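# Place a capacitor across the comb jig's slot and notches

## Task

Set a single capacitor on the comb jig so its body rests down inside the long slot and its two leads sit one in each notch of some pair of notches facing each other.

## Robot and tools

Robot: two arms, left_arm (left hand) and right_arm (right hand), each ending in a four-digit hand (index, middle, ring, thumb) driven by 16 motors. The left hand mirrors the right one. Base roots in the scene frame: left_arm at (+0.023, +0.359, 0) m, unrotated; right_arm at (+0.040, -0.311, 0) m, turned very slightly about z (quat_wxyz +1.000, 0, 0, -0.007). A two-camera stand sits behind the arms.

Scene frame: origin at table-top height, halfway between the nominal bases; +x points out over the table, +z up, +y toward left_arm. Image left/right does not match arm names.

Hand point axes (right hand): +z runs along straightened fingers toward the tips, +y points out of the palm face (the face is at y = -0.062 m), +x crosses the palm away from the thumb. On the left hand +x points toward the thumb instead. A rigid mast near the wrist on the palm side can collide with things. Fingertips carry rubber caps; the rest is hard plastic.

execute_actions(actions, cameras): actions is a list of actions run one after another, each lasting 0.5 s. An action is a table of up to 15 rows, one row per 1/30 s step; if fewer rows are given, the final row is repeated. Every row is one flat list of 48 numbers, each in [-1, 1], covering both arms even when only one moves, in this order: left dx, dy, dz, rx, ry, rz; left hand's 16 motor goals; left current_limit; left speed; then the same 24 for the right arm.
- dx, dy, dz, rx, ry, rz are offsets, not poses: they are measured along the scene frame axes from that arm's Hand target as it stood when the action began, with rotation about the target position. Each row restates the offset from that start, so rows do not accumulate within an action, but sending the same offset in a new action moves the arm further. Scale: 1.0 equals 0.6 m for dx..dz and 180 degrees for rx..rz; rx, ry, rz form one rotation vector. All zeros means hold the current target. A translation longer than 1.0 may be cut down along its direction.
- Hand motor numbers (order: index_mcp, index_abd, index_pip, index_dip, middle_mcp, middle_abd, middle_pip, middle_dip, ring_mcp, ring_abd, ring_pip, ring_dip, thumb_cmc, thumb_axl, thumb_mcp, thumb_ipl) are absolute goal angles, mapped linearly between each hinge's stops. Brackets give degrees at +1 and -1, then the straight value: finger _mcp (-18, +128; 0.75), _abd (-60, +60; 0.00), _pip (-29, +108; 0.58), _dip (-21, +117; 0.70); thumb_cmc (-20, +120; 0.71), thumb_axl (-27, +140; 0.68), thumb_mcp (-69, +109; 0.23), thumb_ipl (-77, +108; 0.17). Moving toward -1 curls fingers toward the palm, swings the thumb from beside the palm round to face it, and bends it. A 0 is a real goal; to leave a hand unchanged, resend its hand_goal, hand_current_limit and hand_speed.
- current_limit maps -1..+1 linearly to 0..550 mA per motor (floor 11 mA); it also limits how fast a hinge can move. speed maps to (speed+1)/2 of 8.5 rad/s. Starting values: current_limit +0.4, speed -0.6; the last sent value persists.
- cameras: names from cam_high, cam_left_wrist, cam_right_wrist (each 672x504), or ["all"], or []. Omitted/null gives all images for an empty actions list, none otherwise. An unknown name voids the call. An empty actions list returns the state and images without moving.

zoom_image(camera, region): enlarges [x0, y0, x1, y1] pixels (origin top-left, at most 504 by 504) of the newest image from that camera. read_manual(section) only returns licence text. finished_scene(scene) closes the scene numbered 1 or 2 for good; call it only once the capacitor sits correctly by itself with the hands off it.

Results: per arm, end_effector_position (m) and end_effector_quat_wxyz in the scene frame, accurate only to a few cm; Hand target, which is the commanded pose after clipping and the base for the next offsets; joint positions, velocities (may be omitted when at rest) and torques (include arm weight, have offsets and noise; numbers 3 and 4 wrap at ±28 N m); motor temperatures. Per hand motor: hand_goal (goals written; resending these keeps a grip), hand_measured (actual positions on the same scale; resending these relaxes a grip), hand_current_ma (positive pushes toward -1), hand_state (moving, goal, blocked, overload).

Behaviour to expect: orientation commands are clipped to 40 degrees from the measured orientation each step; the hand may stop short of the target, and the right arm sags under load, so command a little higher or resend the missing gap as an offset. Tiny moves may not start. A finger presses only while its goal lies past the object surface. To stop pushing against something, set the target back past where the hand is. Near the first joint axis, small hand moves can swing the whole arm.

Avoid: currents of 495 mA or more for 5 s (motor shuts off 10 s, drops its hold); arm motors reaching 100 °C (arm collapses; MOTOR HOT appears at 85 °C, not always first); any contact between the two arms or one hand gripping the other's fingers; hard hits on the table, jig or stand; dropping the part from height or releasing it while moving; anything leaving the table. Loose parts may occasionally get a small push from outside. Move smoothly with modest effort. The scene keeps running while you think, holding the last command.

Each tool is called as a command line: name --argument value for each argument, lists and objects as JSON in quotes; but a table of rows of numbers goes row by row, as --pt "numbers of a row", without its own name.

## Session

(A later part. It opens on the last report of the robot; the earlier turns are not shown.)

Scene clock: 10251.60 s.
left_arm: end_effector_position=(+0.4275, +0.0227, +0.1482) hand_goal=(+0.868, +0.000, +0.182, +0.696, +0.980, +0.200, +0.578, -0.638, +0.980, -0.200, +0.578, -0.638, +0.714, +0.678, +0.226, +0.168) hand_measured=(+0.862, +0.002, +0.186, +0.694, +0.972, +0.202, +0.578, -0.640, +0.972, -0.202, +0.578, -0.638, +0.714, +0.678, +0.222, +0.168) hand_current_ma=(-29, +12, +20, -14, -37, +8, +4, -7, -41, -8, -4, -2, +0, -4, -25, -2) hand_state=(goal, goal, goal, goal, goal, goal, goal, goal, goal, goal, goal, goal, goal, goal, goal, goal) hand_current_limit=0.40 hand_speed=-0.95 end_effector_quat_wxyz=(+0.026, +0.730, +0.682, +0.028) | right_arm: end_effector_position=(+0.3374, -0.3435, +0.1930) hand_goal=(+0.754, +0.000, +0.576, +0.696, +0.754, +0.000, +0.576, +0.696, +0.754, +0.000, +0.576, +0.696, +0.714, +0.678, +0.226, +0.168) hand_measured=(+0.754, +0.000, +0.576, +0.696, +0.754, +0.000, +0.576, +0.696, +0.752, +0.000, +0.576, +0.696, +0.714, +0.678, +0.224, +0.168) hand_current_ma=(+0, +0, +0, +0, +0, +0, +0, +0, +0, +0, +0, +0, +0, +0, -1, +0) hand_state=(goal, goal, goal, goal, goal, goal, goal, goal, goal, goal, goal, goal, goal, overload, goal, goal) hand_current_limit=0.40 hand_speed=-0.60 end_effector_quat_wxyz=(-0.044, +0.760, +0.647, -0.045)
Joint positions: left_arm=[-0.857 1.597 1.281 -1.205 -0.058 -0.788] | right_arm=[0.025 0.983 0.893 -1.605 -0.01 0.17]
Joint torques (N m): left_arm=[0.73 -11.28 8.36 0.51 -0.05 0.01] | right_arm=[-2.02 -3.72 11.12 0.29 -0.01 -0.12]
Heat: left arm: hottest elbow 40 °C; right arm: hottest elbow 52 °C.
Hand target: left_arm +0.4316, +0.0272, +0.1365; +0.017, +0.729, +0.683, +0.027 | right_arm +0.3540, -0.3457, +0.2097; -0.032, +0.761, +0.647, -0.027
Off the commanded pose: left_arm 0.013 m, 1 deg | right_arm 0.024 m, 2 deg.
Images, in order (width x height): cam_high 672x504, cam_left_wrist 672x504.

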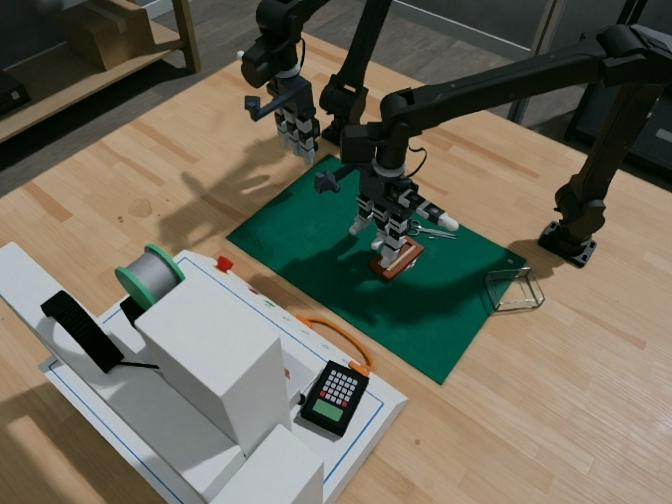

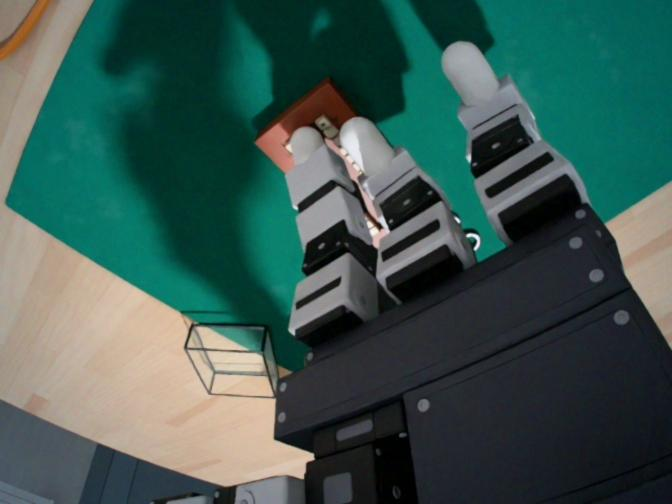

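execute_actions --actions '[[[0.0,0.0,0,0,0,0,0.89,0,0.166,0.696,0.98,0.2,0.577,-0.638,0.98,-0.2,0.577,-0.638,0.714,0.678,0.226,0.168,0.4,-0.95,0,0,0,0,0,0,0.754,0,0.576,0.696,0.754,0,0.576,0.696,0.754,0,0.576,0.696,0.714,0.678,0.226,0.168,0.4,-0.6]]]' --cameras '["cam_left_wrist", "cam_high"]'

zoom_image --camera "cam_left_wrist" --region '[290, 100, 360, 170]'

zoom_image --camera "cam_high" --region '[370, 245, 410, 285]'

Scene clock: 10261.50 s.
left_arm: end_effector_position=(+0.4275, +0.0227, +0.1482) hand_goal=(+0.890, +0.000, +0.166, +0.696, +0.980, +0.200, +0.578, -0.638, +0.980, -0.200, +0.578, -0.638, +0.714, +0.678, +0.226, +0.168) hand_measured=(+0.884, +0.002, +0.170, +0.694, +0.972, +0.202, +0.578, -0.640, +0.972, -0.202, +0.578, -0.638, +0.714, +0.678, +0.222, +0.168) hand_current_ma=(-31, +12, +20, -14, -37, +8, +4, -7, -41, -8, -4, -2, +0, -4, -25, -2) hand_state=(goal, goal, goal, goal, goal, goal, goal, goal, goal, goal, goal, goal, goal, goal, goal, goal) hand_current_limit=0.40 hand_speed=-0.95 end_effector_quat_wxyz=(+0.026, +0.730, +0.682, +0.028) | right_arm: end_effector_position=(+0.3374, -0.3435, +0.1930) hand_goal=(+0.754, +0.000, +0.576, +0.696, +0.754, +0.000, +0.576, +0.696, +0.754, +0.000, +0.576, +0.696, +0.714, +0.678, +0.226, +0.168) hand_measured=(+0.754, +0.000, +0.576, +0.696, +0.754, +0.000, +0.576, +0.696, +0.752, +0.000, +0.576, +0.696, +0.714, +0.678, +0.224, +0.168) hand_current_ma=(+0, +0, +0, +0, +0, +0, +0, +0, +0, +0, +0, +0, +0, +0, -1, +0) hand_state=(goal, goal, goal, goal, goal, goal, goal, goal, goal, goal, goal, goal, goal, overload, goal, goal) hand_current_limit=0.40 hand_speed=-0.60 end_effector_quat_wxyz=(-0.044, +0.760, +0.647, -0.045)
Joint positions: left_arm=[-0.857 1.597 1.281 -1.205 -0.058 -0.788] | right_arm=[0.025 0.983 0.893 -1.605 -0.01 0.17]
Joint torques (N m): left_arm=[0.79 -11.28 8.38 0.51 -0.05 0.01] | right_arm=[-1.73 -3.49 11.12 0.39 -0.02 -0.1]
Heat: left arm: hottest elbow 40 °C; right arm: hottest elbow 52 °C.
Hand target: left_arm +0.4316, +0.0272, +0.1365; +0.017, +0.729, +0.683, +0.027 | right_arm +0.3540, -0.3457, +0.2097; -0.032, +0.761, +0.647, -0.027
Off the commanded pose: left_arm 0.013 m, 1 deg | right_arm 0.024 m, 2 deg.
Images, in order (width x height): cam_high 672x504, cam_left_wrist 672x504.

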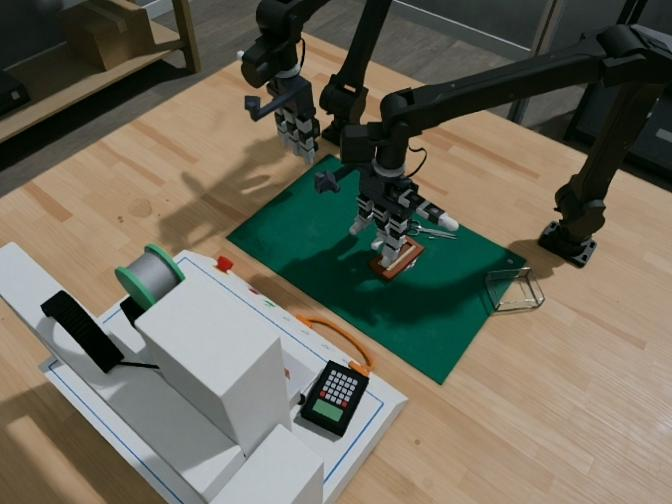

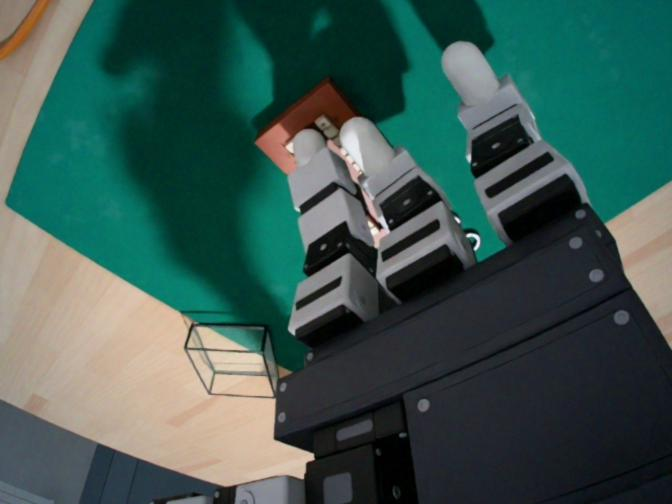

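Scaled by 7.200 from the camera's 672x504 image, which has a finer 960x720 frame.

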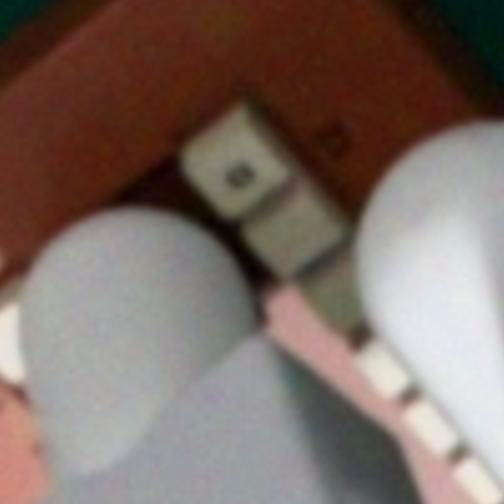

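Scaled by 12.600 from the camera's 672x504 image, which has a finer 960x720 frame.

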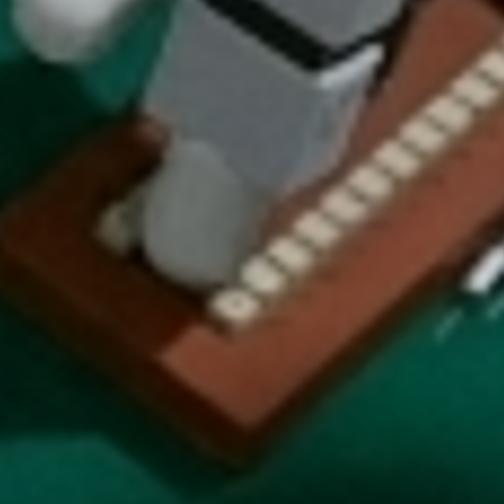

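execute_actions --actions '[[[0.0,0.0,0,0,0,0,0.681,0,0.2,0.696,0.98,0.2,0.577,-0.638,0.98,-0.2,0.577,-0.638,0.714,0.678,0.226,0.168,0.4,-0.9,0,0,0,0,0,0,0.754,0,0.576,0.696,0.754,0,0.576,0.696,0.754,0,0.576,0.696,0.714,0.678,0.226,0.168,0.4,-0.6]],[[0.0,0.0,0,0,0,0,0.3,0,0.2,0.696,0.98,0.2,0.577,-0.638,0.98,-0.2,0.577,-0.638,0.714,0.678,0.226,0.168,0.4,-0.8,0,0,0,0,0,0,0.754,0,0.576,0.696,0.754,0,0.576,0.696,0.754,0,0.576,0.696,0.714,0.678,0.226,0.168,0.4,-0.6]]]' --cameras '["cam_left_wrist", "cam_high"]'

zoom_image --camera "cam_left_wrist" --region '[270, 80, 360, 170]'

zoom_image --camera "cam_high" --region '[370, 245, 410, 285]'

Scene clock: 10280.10 s.
left_arm: end_effector_position=(+0.4275, +0.0227, +0.1482) hand_goal=(+0.300, +0.000, +0.200, +0.696, +0.980, +0.200, +0.578, -0.638, +0.980, -0.200, +0.578, -0.638, +0.714, +0.678, +0.226, +0.168) hand_measured=(+0.314, +0.002, +0.200, +0.694, +0.972, +0.202, +0.578, -0.640, +0.972, -0.202, +0.578, -0.638, +0.714, +0.678, +0.222, +0.168) hand_current_ma=(+76, +12, -4, -13, -37, +8, +4, -7, -41, -8, -4, -2, +0, -4, -25, -2) hand_state=(goal, goal, goal, goal, goal, goal, goal, goal, goal, goal, goal, goal, goal, goal, goal, goal) hand_current_limit=0.40 hand_speed=-0.80 end_effector_quat_wxyz=(+0.026, +0.730, +0.682, +0.028) | right_arm: end_effector_position=(+0.3374, -0.3435, +0.1930) hand_goal=(+0.754, +0.000, +0.576, +0.696, +0.754, +0.000, +0.576, +0.696, +0.754, +0.000, +0.576, +0.696, +0.714, +0.678, +0.226, +0.168) hand_measured=(+0.754, +0.000, +0.576, +0.696, +0.754, +0.000, +0.576, +0.696, +0.752, +0.000, +0.576, +0.696, +0.714, +0.678, +0.224, +0.168) hand_current_ma=(+0, +0, +0, +0, +0, +0, +0, +0, +0, +0, +0, +0, +0, +0, -1, +0) hand_state=(goal, goal, goal, goal, goal, goal, goal, goal, goal, goal, goal, goal, goal, overload, goal, goal) hand_current_limit=0.40 hand_speed=-0.60 end_effector_quat_wxyz=(-0.044, +0.760, +0.647, -0.045)
Joint positions: left_arm=[-0.857 1.597 1.281 -1.205 -0.058 -0.788] | right_arm=[0.025 0.983 0.893 -1.605 -0.01 0.17]
Joint torques (N m): left_arm=[0.67 -11.28 8.39 0.54 -0.09 0.01] | right_arm=[-1.67 -3.19 11.12 0.47 -0.02 -0.13]
Heat: left arm: hottest elbow 40 °C; right arm: hottest elbow 52 °C.
Hand target: left_arm +0.4316, +0.0272, +0.1365; +0.017, +0.729, +0.683, +0.027 | right_arm +0.3540, -0.3457, +0.2097; -0.032, +0.761, +0.647, -0.027
Off the commanded pose: left_arm 0.013 m, 1 deg | right_arm 0.024 m, 2 deg.
Images, in order (width x height): cam_high 672x504, cam_left_wrist 672x504.

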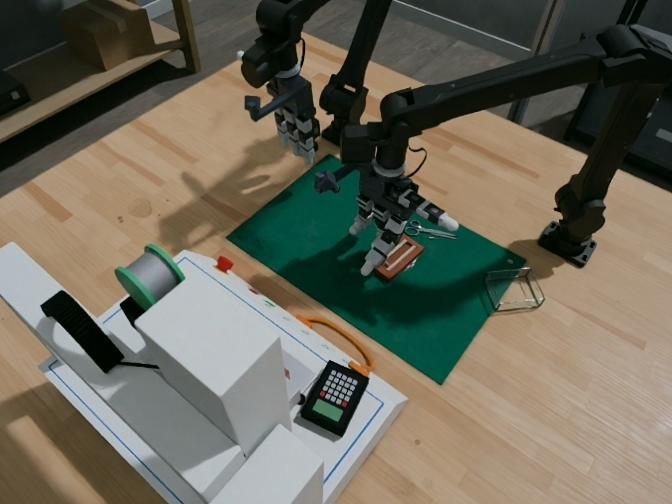

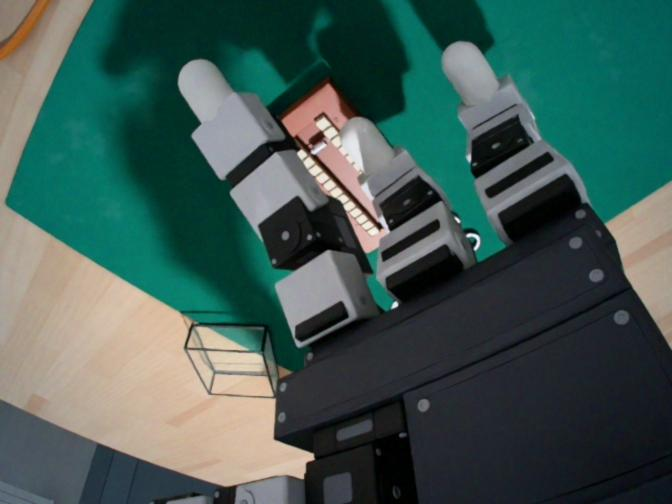

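Scaled by 5.600 from the camera's 672x504 image, which has a finer 960x720 frame.

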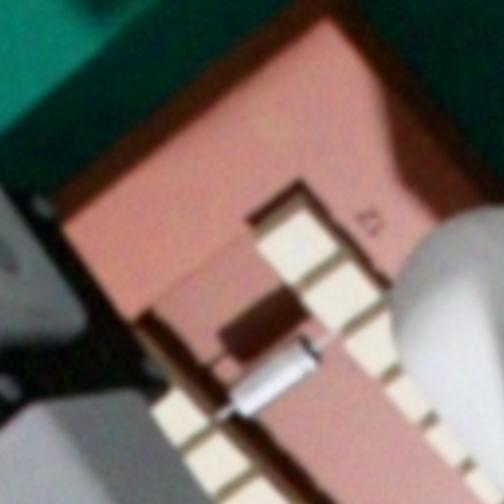

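Scaled by 12.600 from the camera's 672x504 image, which has a finer 960x720 frame.

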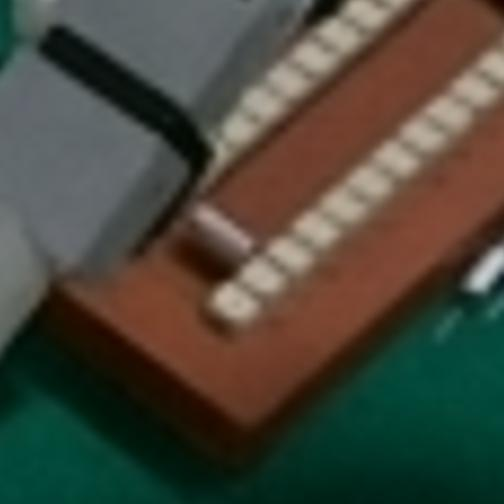

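zoom_image --camera "cam_left_wrist" --region '[295, 125, 345, 175]'

zoom_image --camera "cam_high" --region '[378, 250, 403, 275]'

Scaled by 10.080 from the camera's 672x504 image, which has a finer 960x720 frame.

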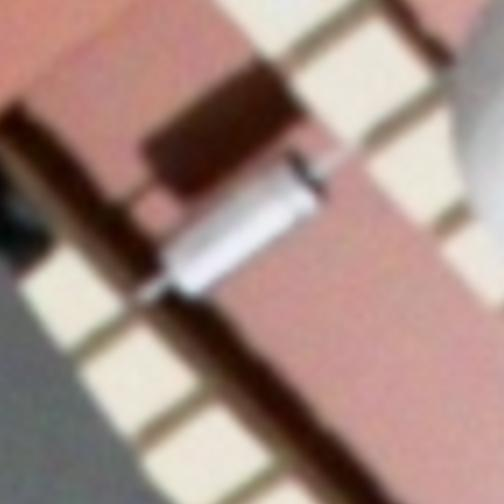

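Scaled by 20.160 from the camera's 672x504 image, which has a finer 960x720 frame.

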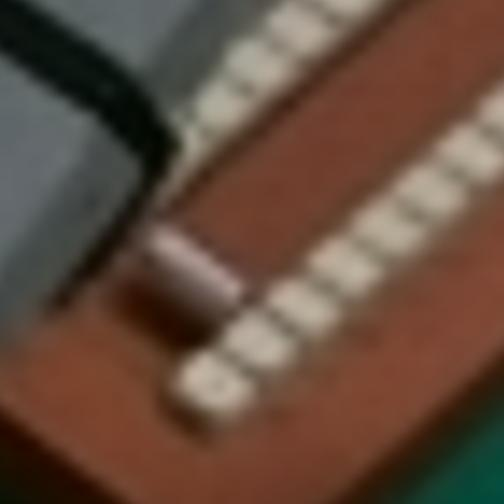

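execute_actions --actions '[[[0.01,0,0.025,0,0,0,0.3,0,0.3,0.696,0.753,0.1,0.577,-0.638,0.753,-0.1,0.577,-0.638,0.714,0.678,0.226,0.168,0.4,-0.8,0,0,0,0,0,0,0.754,0,0.576,0.696,0.754,0,0.576,0.696,0.754,0,0.576,0.696,0.714,0.678,0.226,0.168,0.4,-0.6]],[[0.01,0,0.035,0,0,0,0.3,0,0.3,0.696,0.753,0.1,0.577,-0.638,0.753,-0.1,0.577,-0.638,0.714,0.678,0.226,0.168,0.4,-0.8,0,0,0,0,0,0,0.754,0,0.576,0.696,0.754,0,0.576,0.696,0.754,0,0.576,0.696,0.714,0.678,0.226,0.168,0.4,-0.6]],[[0.01,0.01,0.04,0,0,0,0.3,0,0.3,0.696,0.753,0.1,0.577,-0.638,0.753,-0.1,0.577,-0.638,0.714,0.678,0.226,0.168,0.4,-0.8,0,0,0,0,0,0,0.754,0,0.576,0.696,0.754,0,0.576,0.696,0.754,0,0.576,0.696,0.714,0.678,0.226,0.168,0.4,-0.6]]]' --cameras '["cam_left_wrist", "cam_high"]'

zoom_image --camera "cam_high" --region '[370, 240, 410, 280]'

Scene clock: 10314.83 s.
left_arm: end_effector_position=(+0.4353, +0.0399, +0.1736) hand_goal=(+0.300, +0.000, +0.300, +0.696, +0.754, +0.100, +0.578, -0.638, +0.754, -0.100, +0.578, -0.638, +0.714, +0.678, +0.226, +0.168) hand_measured=(+0.312, +0.002, +0.300, +0.694, +0.754, +0.102, +0.578, -0.640, +0.756, -0.102, +0.578, -0.638, +0.714, +0.678, +0.222, +0.168) hand_current_ma=(+68, +11, -4, -13, +5, +11, +4, -7, +5, -12, -4, -2, +0, -4, -25, -2) hand_state=(goal, goal, goal, goal, goal, goal, goal, goal, goal, goal, goal, goal, goal, goal, goal, goal) hand_current_limit=0.40 hand_speed=-0.80 end_effector_quat_wxyz=(-0.006, +0.730, +0.682, +0.029) | right_arm: end_effector_position=(+0.3374, -0.3435, +0.1930) hand_goal=(+0.754, +0.000, +0.576, +0.696, +0.754, +0.000, +0.576, +0.696, +0.754, +0.000, +0.576, +0.696, +0.714, +0.678, +0.226, +0.168) hand_measured=(+0.754, +0.000, +0.576, +0.696, +0.754, +0.000, +0.576, +0.696, +0.752, +0.000, +0.576, +0.696, +0.714, +0.678, +0.224, +0.168) hand_current_ma=(+0, +0, +0, +0, +0, +0, +0, +0, +0, +0, +0, +0, +0, +0, -1, +0) hand_state=(goal, goal, goal, goal, goal, goal, goal, goal, goal, goal, goal, goal, goal, overload, goal, goal) hand_current_limit=0.40 hand_speed=-0.60 end_effector_quat_wxyz=(-0.044, +0.760, +0.647, -0.045)
Joint positions: left_arm=[-0.82 1.597 1.359 -1.345 -0.058 -0.753] | right_arm=[0.025 0.983 0.893 -1.605 -0.01 0.17]
Joint torques (N m): left_arm=[0.67 -13.33 12.98 -0.09 -0.13 0.02] | right_arm=[-1.73 -3.14 11.22 0.43 -0.02 -0.12]
Heat: left arm: hottest elbow 40 °C; right arm: hottest elbow 52 °C.
Hand target: left_arm +0.4496, +0.0331, +0.1965; +0.017, +0.729, +0.683, +0.027 | right_arm +0.3540, -0.3457, +0.2097; -0.032, +0.761, +0.647, -0.027
Off the commanded pose: left_arm 0.028 m, 3 deg | right_arm 0.024 m, 2 deg.
Images, in order (width x height): cam_high 672x504, cam_left_wrist 672x504.

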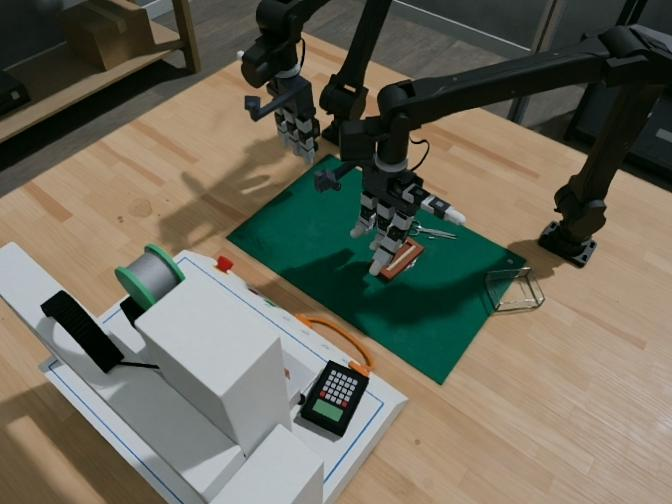

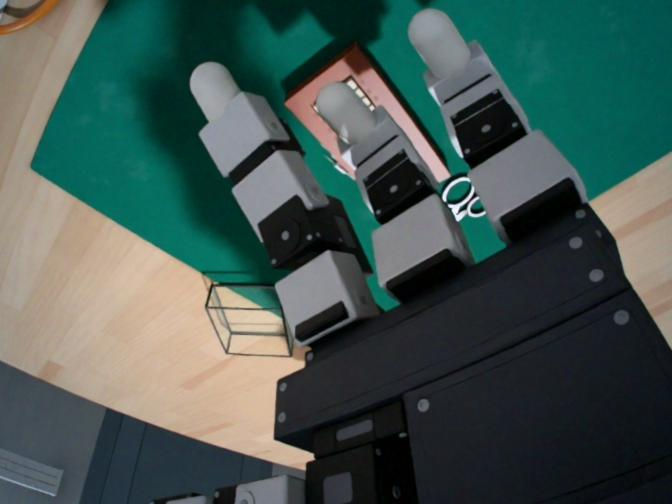

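Scaled by 12.600 from the camera's 672x504 image, which has a finer 960x720 frame.

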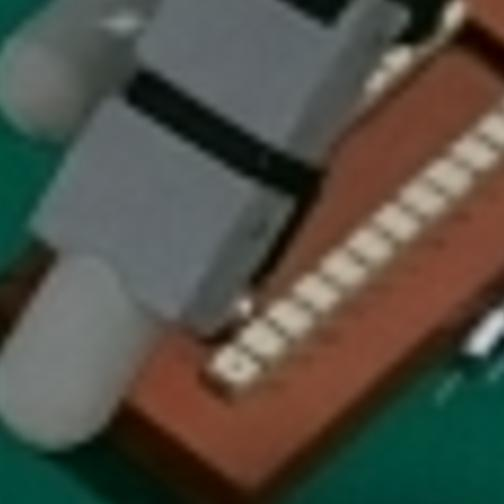

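execute_actions --actions '[[[0.0,0.02,0.045,0,0,0,0.3,0,0.3,0.696,0.753,0.1,0.577,-0.638,0.753,-0.1,0.577,-0.638,0.714,0.678,0.226,0.168,0.4,-0.8,0,0,0,0,0,0,0.754,0,0.576,0.696,0.754,0,0.576,0.696,0.754,0,0.576,0.696,0.714,0.678,0.226,0.168,0.4,-0.6]],[[0.0,0.06,0.045,0,0,0,0.3,0,0.3,0.696,0.753,0.1,0.577,-0.638,0.753,-0.1,0.577,-0.638,0.714,0.678,0.226,0.168,0.4,-0.8,0,0,0,0,0,0,0.754,0,0.576,0.696,0.754,0,0.576,0.696,0.754,0,0.576,0.696,0.714,0.678,0.226,0.168,0.4,-0.6]],[[0.0,0.08,0.02,0,0,0,0.3,0,0.3,0.696,0.753,0.1,0.577,-0.638,0.753,-0.1,0.577,-0.638,0.714,0.678,0.226,0.168,0.4,-0.8,0,0,0,0,0,0,0.754,0,0.576,0.696,0.754,0,0.576,0.696,0.754,0,0.576,0.696,0.714,0.678,0.226,0.168,0.4,-0.6]]]' --cameras '["cam_left_wrist", "cam_high"]'

zoom_image --camera "cam_high" --region '[370, 240, 410, 280]'

zoom_image --camera "cam_left_wrist" --region '[380, 0, 500, 100]'

Scene clock: 10330.70 s.
left_arm: end_effector_position=(+0.4500, +0.1255, +0.2614) hand_goal=(+0.300, +0.000, +0.300, +0.696, +0.754, +0.100, +0.578, -0.638, +0.754, -0.100, +0.578, -0.638, +0.714, +0.678, +0.226, +0.168) hand_measured=(+0.312, +0.002, +0.300, +0.694, +0.754, +0.102, +0.578, -0.640, +0.754, -0.102, +0.578, -0.638, +0.714, +0.678, +0.222, +0.168) hand_current_ma=(+62, +8, -3, -13, +4, +8, +4, -7, +4, -10, -4, -2, +0, -4, -25, -2) hand_state=(goal, goal, goal, goal, goal, goal, goal, goal, goal, goal, goal, goal, goal, goal, goal, goal) hand_current_limit=0.40 hand_speed=-0.80 end_effector_quat_wxyz=(+0.019, +0.728, +0.685, +0.029) | right_arm: end_effector_position=(+0.3374, -0.3435, +0.1930) hand_goal=(+0.754, +0.000, +0.576, +0.696, +0.754, +0.000, +0.576, +0.696, +0.754, +0.000, +0.576, +0.696, +0.714, +0.678, +0.226, +0.168) hand_measured=(+0.754, +0.000, +0.576, +0.696, +0.754, +0.000, +0.576, +0.696, +0.752, +0.000, +0.576, +0.696, +0.714, +0.678, +0.224, +0.168) hand_current_ma=(+0, +0, +0, +0, +0, +0, +0, +0, +0, +0, +0, +0, +0, +0, -1, +0) hand_state=(goal, goal, goal, goal, goal, goal, goal, goal, goal, goal, goal, goal, goal, overload, goal, goal) hand_current_limit=0.40 hand_speed=-0.60 end_effector_quat_wxyz=(-0.044, +0.760, +0.647, -0.045)
Joint positions: left_arm=[-0.654 1.415 1.381 -1.491 -0.052 -0.592] | right_arm=[0.025 0.983 0.893 -1.605 -0.01 0.17]
Joint torques (N m): left_arm=[0.38 -10.75 9.42 0.06 -0.08 0.05] | right_arm=[-1.73 -3.37 11.08 0.39 0 -0.11]
Heat: left arm: hottest elbow 42 °C; right arm: hottest elbow 52 °C.
Hand target: left_arm +0.4498, +0.1292, +0.2625; +0.017, +0.729, +0.683, +0.027 | right_arm +0.3540, -0.3457, +0.2097; -0.032, +0.761, +0.647, -0.027
Off the commanded pose: left_arm 0.004 m, 0 deg | right_arm 0.024 m, 2 deg.
Images, in order (width x height): cam_high 672x504, cam_left_wrist 672x504.

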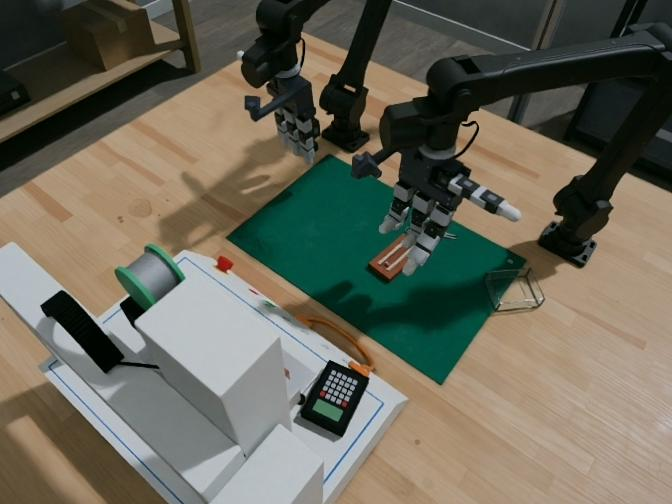

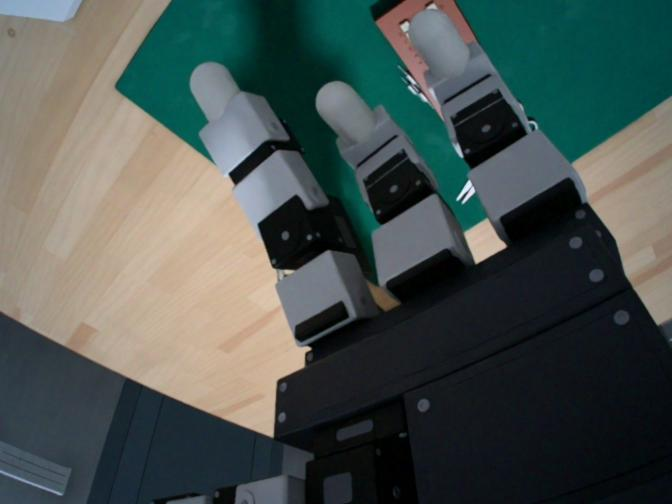

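Scaled by 12.600 from the camera's 672x504 image, which has a finer 960x720 frame.

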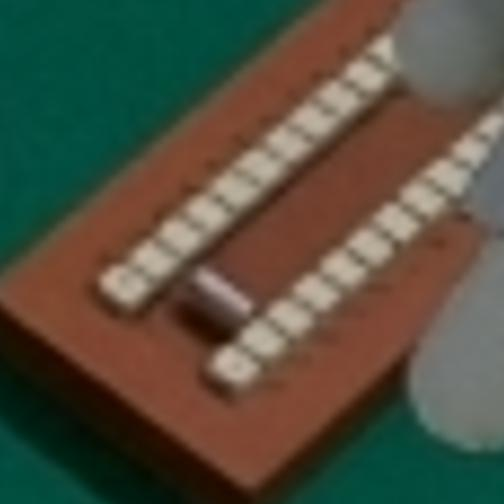

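Scaled by 4.200 from the camera's 672x504 image, which has a finer 960x720 frame.

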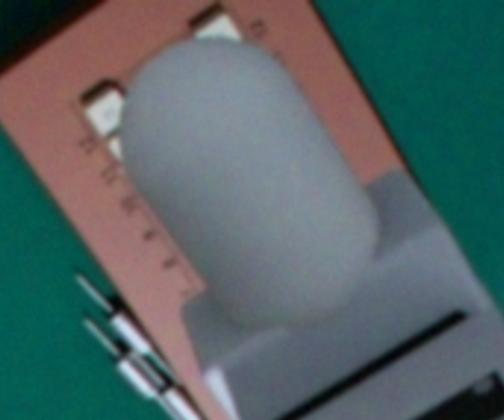

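zoom_image --camera "cam_high" --region '[378, 256, 394, 272]'

Scaled by 31.500 from the camera's 672x504 image, which has a finer 960x720 frame.

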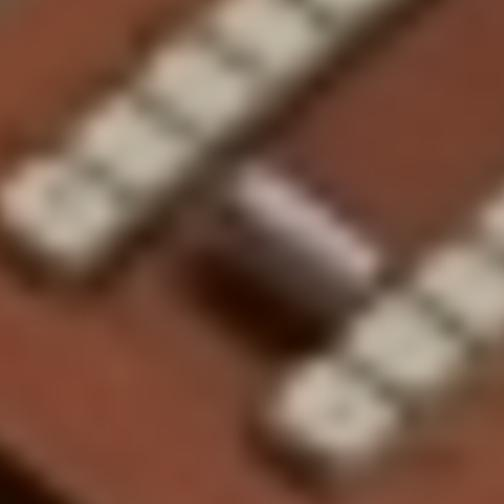

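execute_actions --actions '[[[0.07,-0.07,0.0,0,0,0,0.3,0,0.3,0.696,0.753,0.1,0.577,-0.638,0.753,-0.1,0.577,-0.638,0.714,0.678,0.226,0.168,0.4,-0.8,0,0,0,0,0,0,0.754,0,0.576,0.696,0.754,0,0.576,0.696,0.754,0,0.576,0.696,0.714,0.678,0.226,0.168,0.4,-0.6]],[[0.07,-0.065,0.0,0,0,0,0.3,0,0.3,0.696,0.753,0.1,0.577,-0.638,0.753,-0.1,0.577,-0.638,0.714,0.678,0.226,0.168,0.4,-0.8,0,0,0,0,0,0,0.754,0,0.576,0.696,0.754,0,0.576,0.696,0.754,0,0.576,0.696,0.714,0.678,0.226,0.168,0.4,-0.6]]]' --cameras '["cam_left_wrist", "cam_high"]'

zoom_image --camera "cam_left_wrist" --region '[370, 90, 470, 190]'

Scene clock: 10369.03 s.
left_arm: end_effector_position=(+0.5274, +0.0630, +0.2500) hand_goal=(+0.300, +0.000, +0.300, +0.696, +0.754, +0.100, +0.578, -0.638, +0.754, -0.100, +0.578, -0.638, +0.714, +0.678, +0.226, +0.168) hand_measured=(+0.310, +0.002, +0.300, +0.694, +0.754, +0.102, +0.578, -0.640, +0.754, -0.102, +0.578, -0.638, +0.714, +0.678, +0.222, +0.168) hand_current_ma=(+56, +8, -2, -13, +2, +8, +4, -7, +2, -9, -4, -2, +0, -4, -25, -2) hand_state=(goal, goal, goal, goal, goal, goal, goal, goal, goal, goal, goal, goal, goal, goal, goal, goal) hand_current_limit=0.40 hand_speed=-0.80 end_effector_quat_wxyz=(+0.004, +0.729, +0.684, +0.027) | right_arm: end_effector_position=(+0.3374, -0.3435, +0.1930) hand_goal=(+0.754, +0.000, +0.576, +0.696, +0.754, +0.000, +0.576, +0.696, +0.754, +0.000, +0.576, +0.696, +0.714, +0.678, +0.226, +0.168) hand_measured=(+0.754, +0.000, +0.576, +0.696, +0.754, +0.000, +0.576, +0.696, +0.752, +0.000, +0.576, +0.696, +0.714, +0.678, +0.224, +0.168) hand_current_ma=(+0, +0, +0, +0, +0, +0, +0, +0, +0, +0, +0, +0, +0, +0, -1, +0) hand_state=(goal, goal, goal, goal, goal, goal, goal, goal, goal, goal, goal, goal, goal, overload, goal, goal) hand_current_limit=0.40 hand_speed=-0.60 end_effector_quat_wxyz=(-0.044, +0.760, +0.647, -0.045)
Joint positions: left_arm=[-0.659 1.695 1.683 -1.541 -0.052 -0.595] | right_arm=[0.025 0.983 0.893 -1.605 -0.01 0.17]
Joint torques (N m): left_arm=[-1.14 -13.33 13.56 -0.03 -0.11 -0.17] | right_arm=[-1.49 -3.43 11.19 0.38 -0.02 -0.12]
Heat: left arm: hottest elbow 42 °C; right arm: hottest elbow 52 °C.
Hand target: left_arm +0.5337, +0.0482, +0.2624; +0.017, +0.729, +0.683, +0.027 | right_arm +0.3540, -0.3457, +0.2097; -0.032, +0.761, +0.647, -0.027
Off the commanded pose: left_arm 0.020 m, 1 deg | right_arm 0.024 m, 2 deg.
Images, in order (width x height): cam_high 672x504, cam_left_wrist 672x504.

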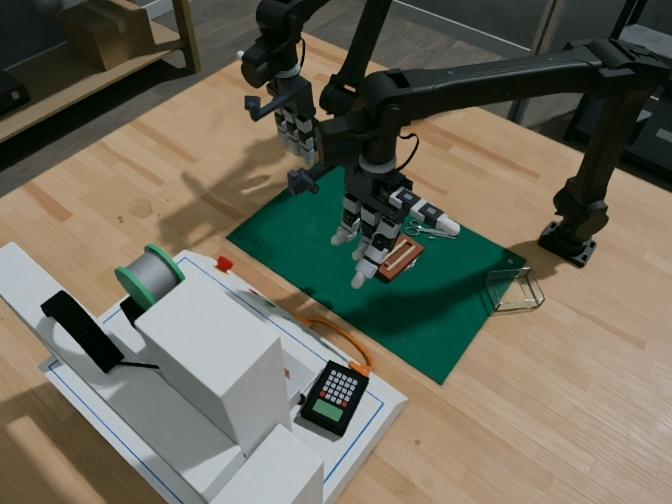

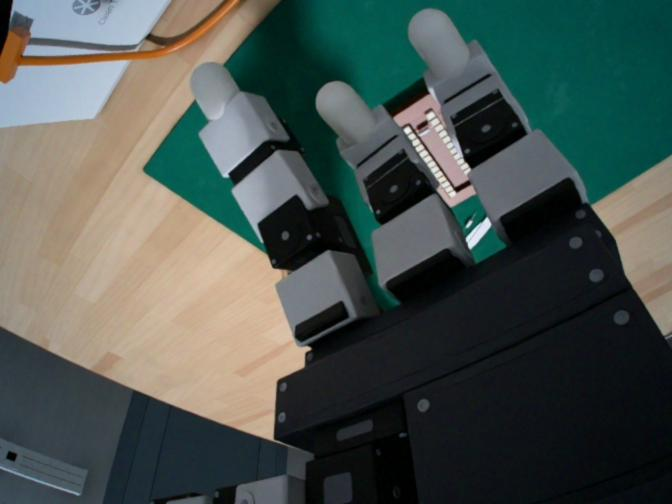

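Scaled by 5.040 from the camera's 672x504 image, which has a finer 960x720 frame.

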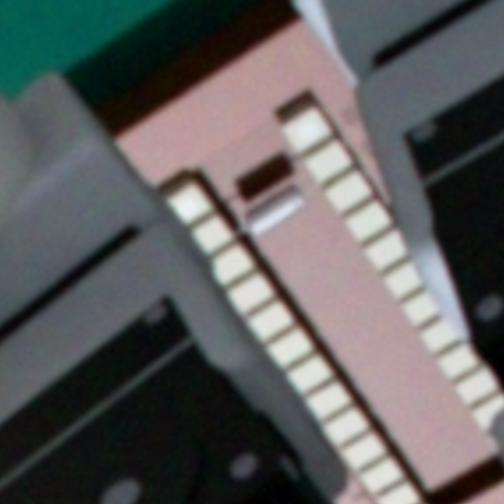

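zoom_image --camera "cam_left_wrist" --region '[400, 105, 445, 150]'

Scaled by 11.200 from the camera's 672x504 image, which has a finer 960x720 frame.

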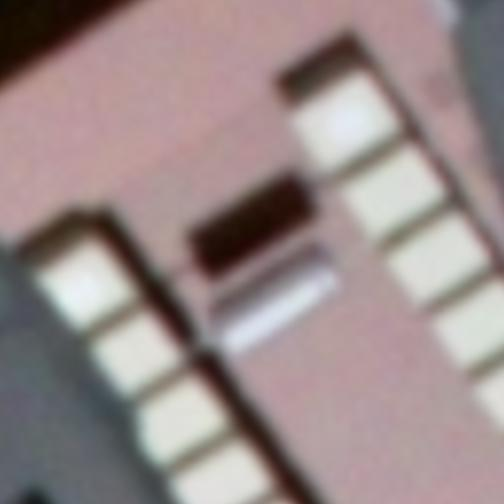

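finished_scene --scene 1

The scene is finished: the task was done.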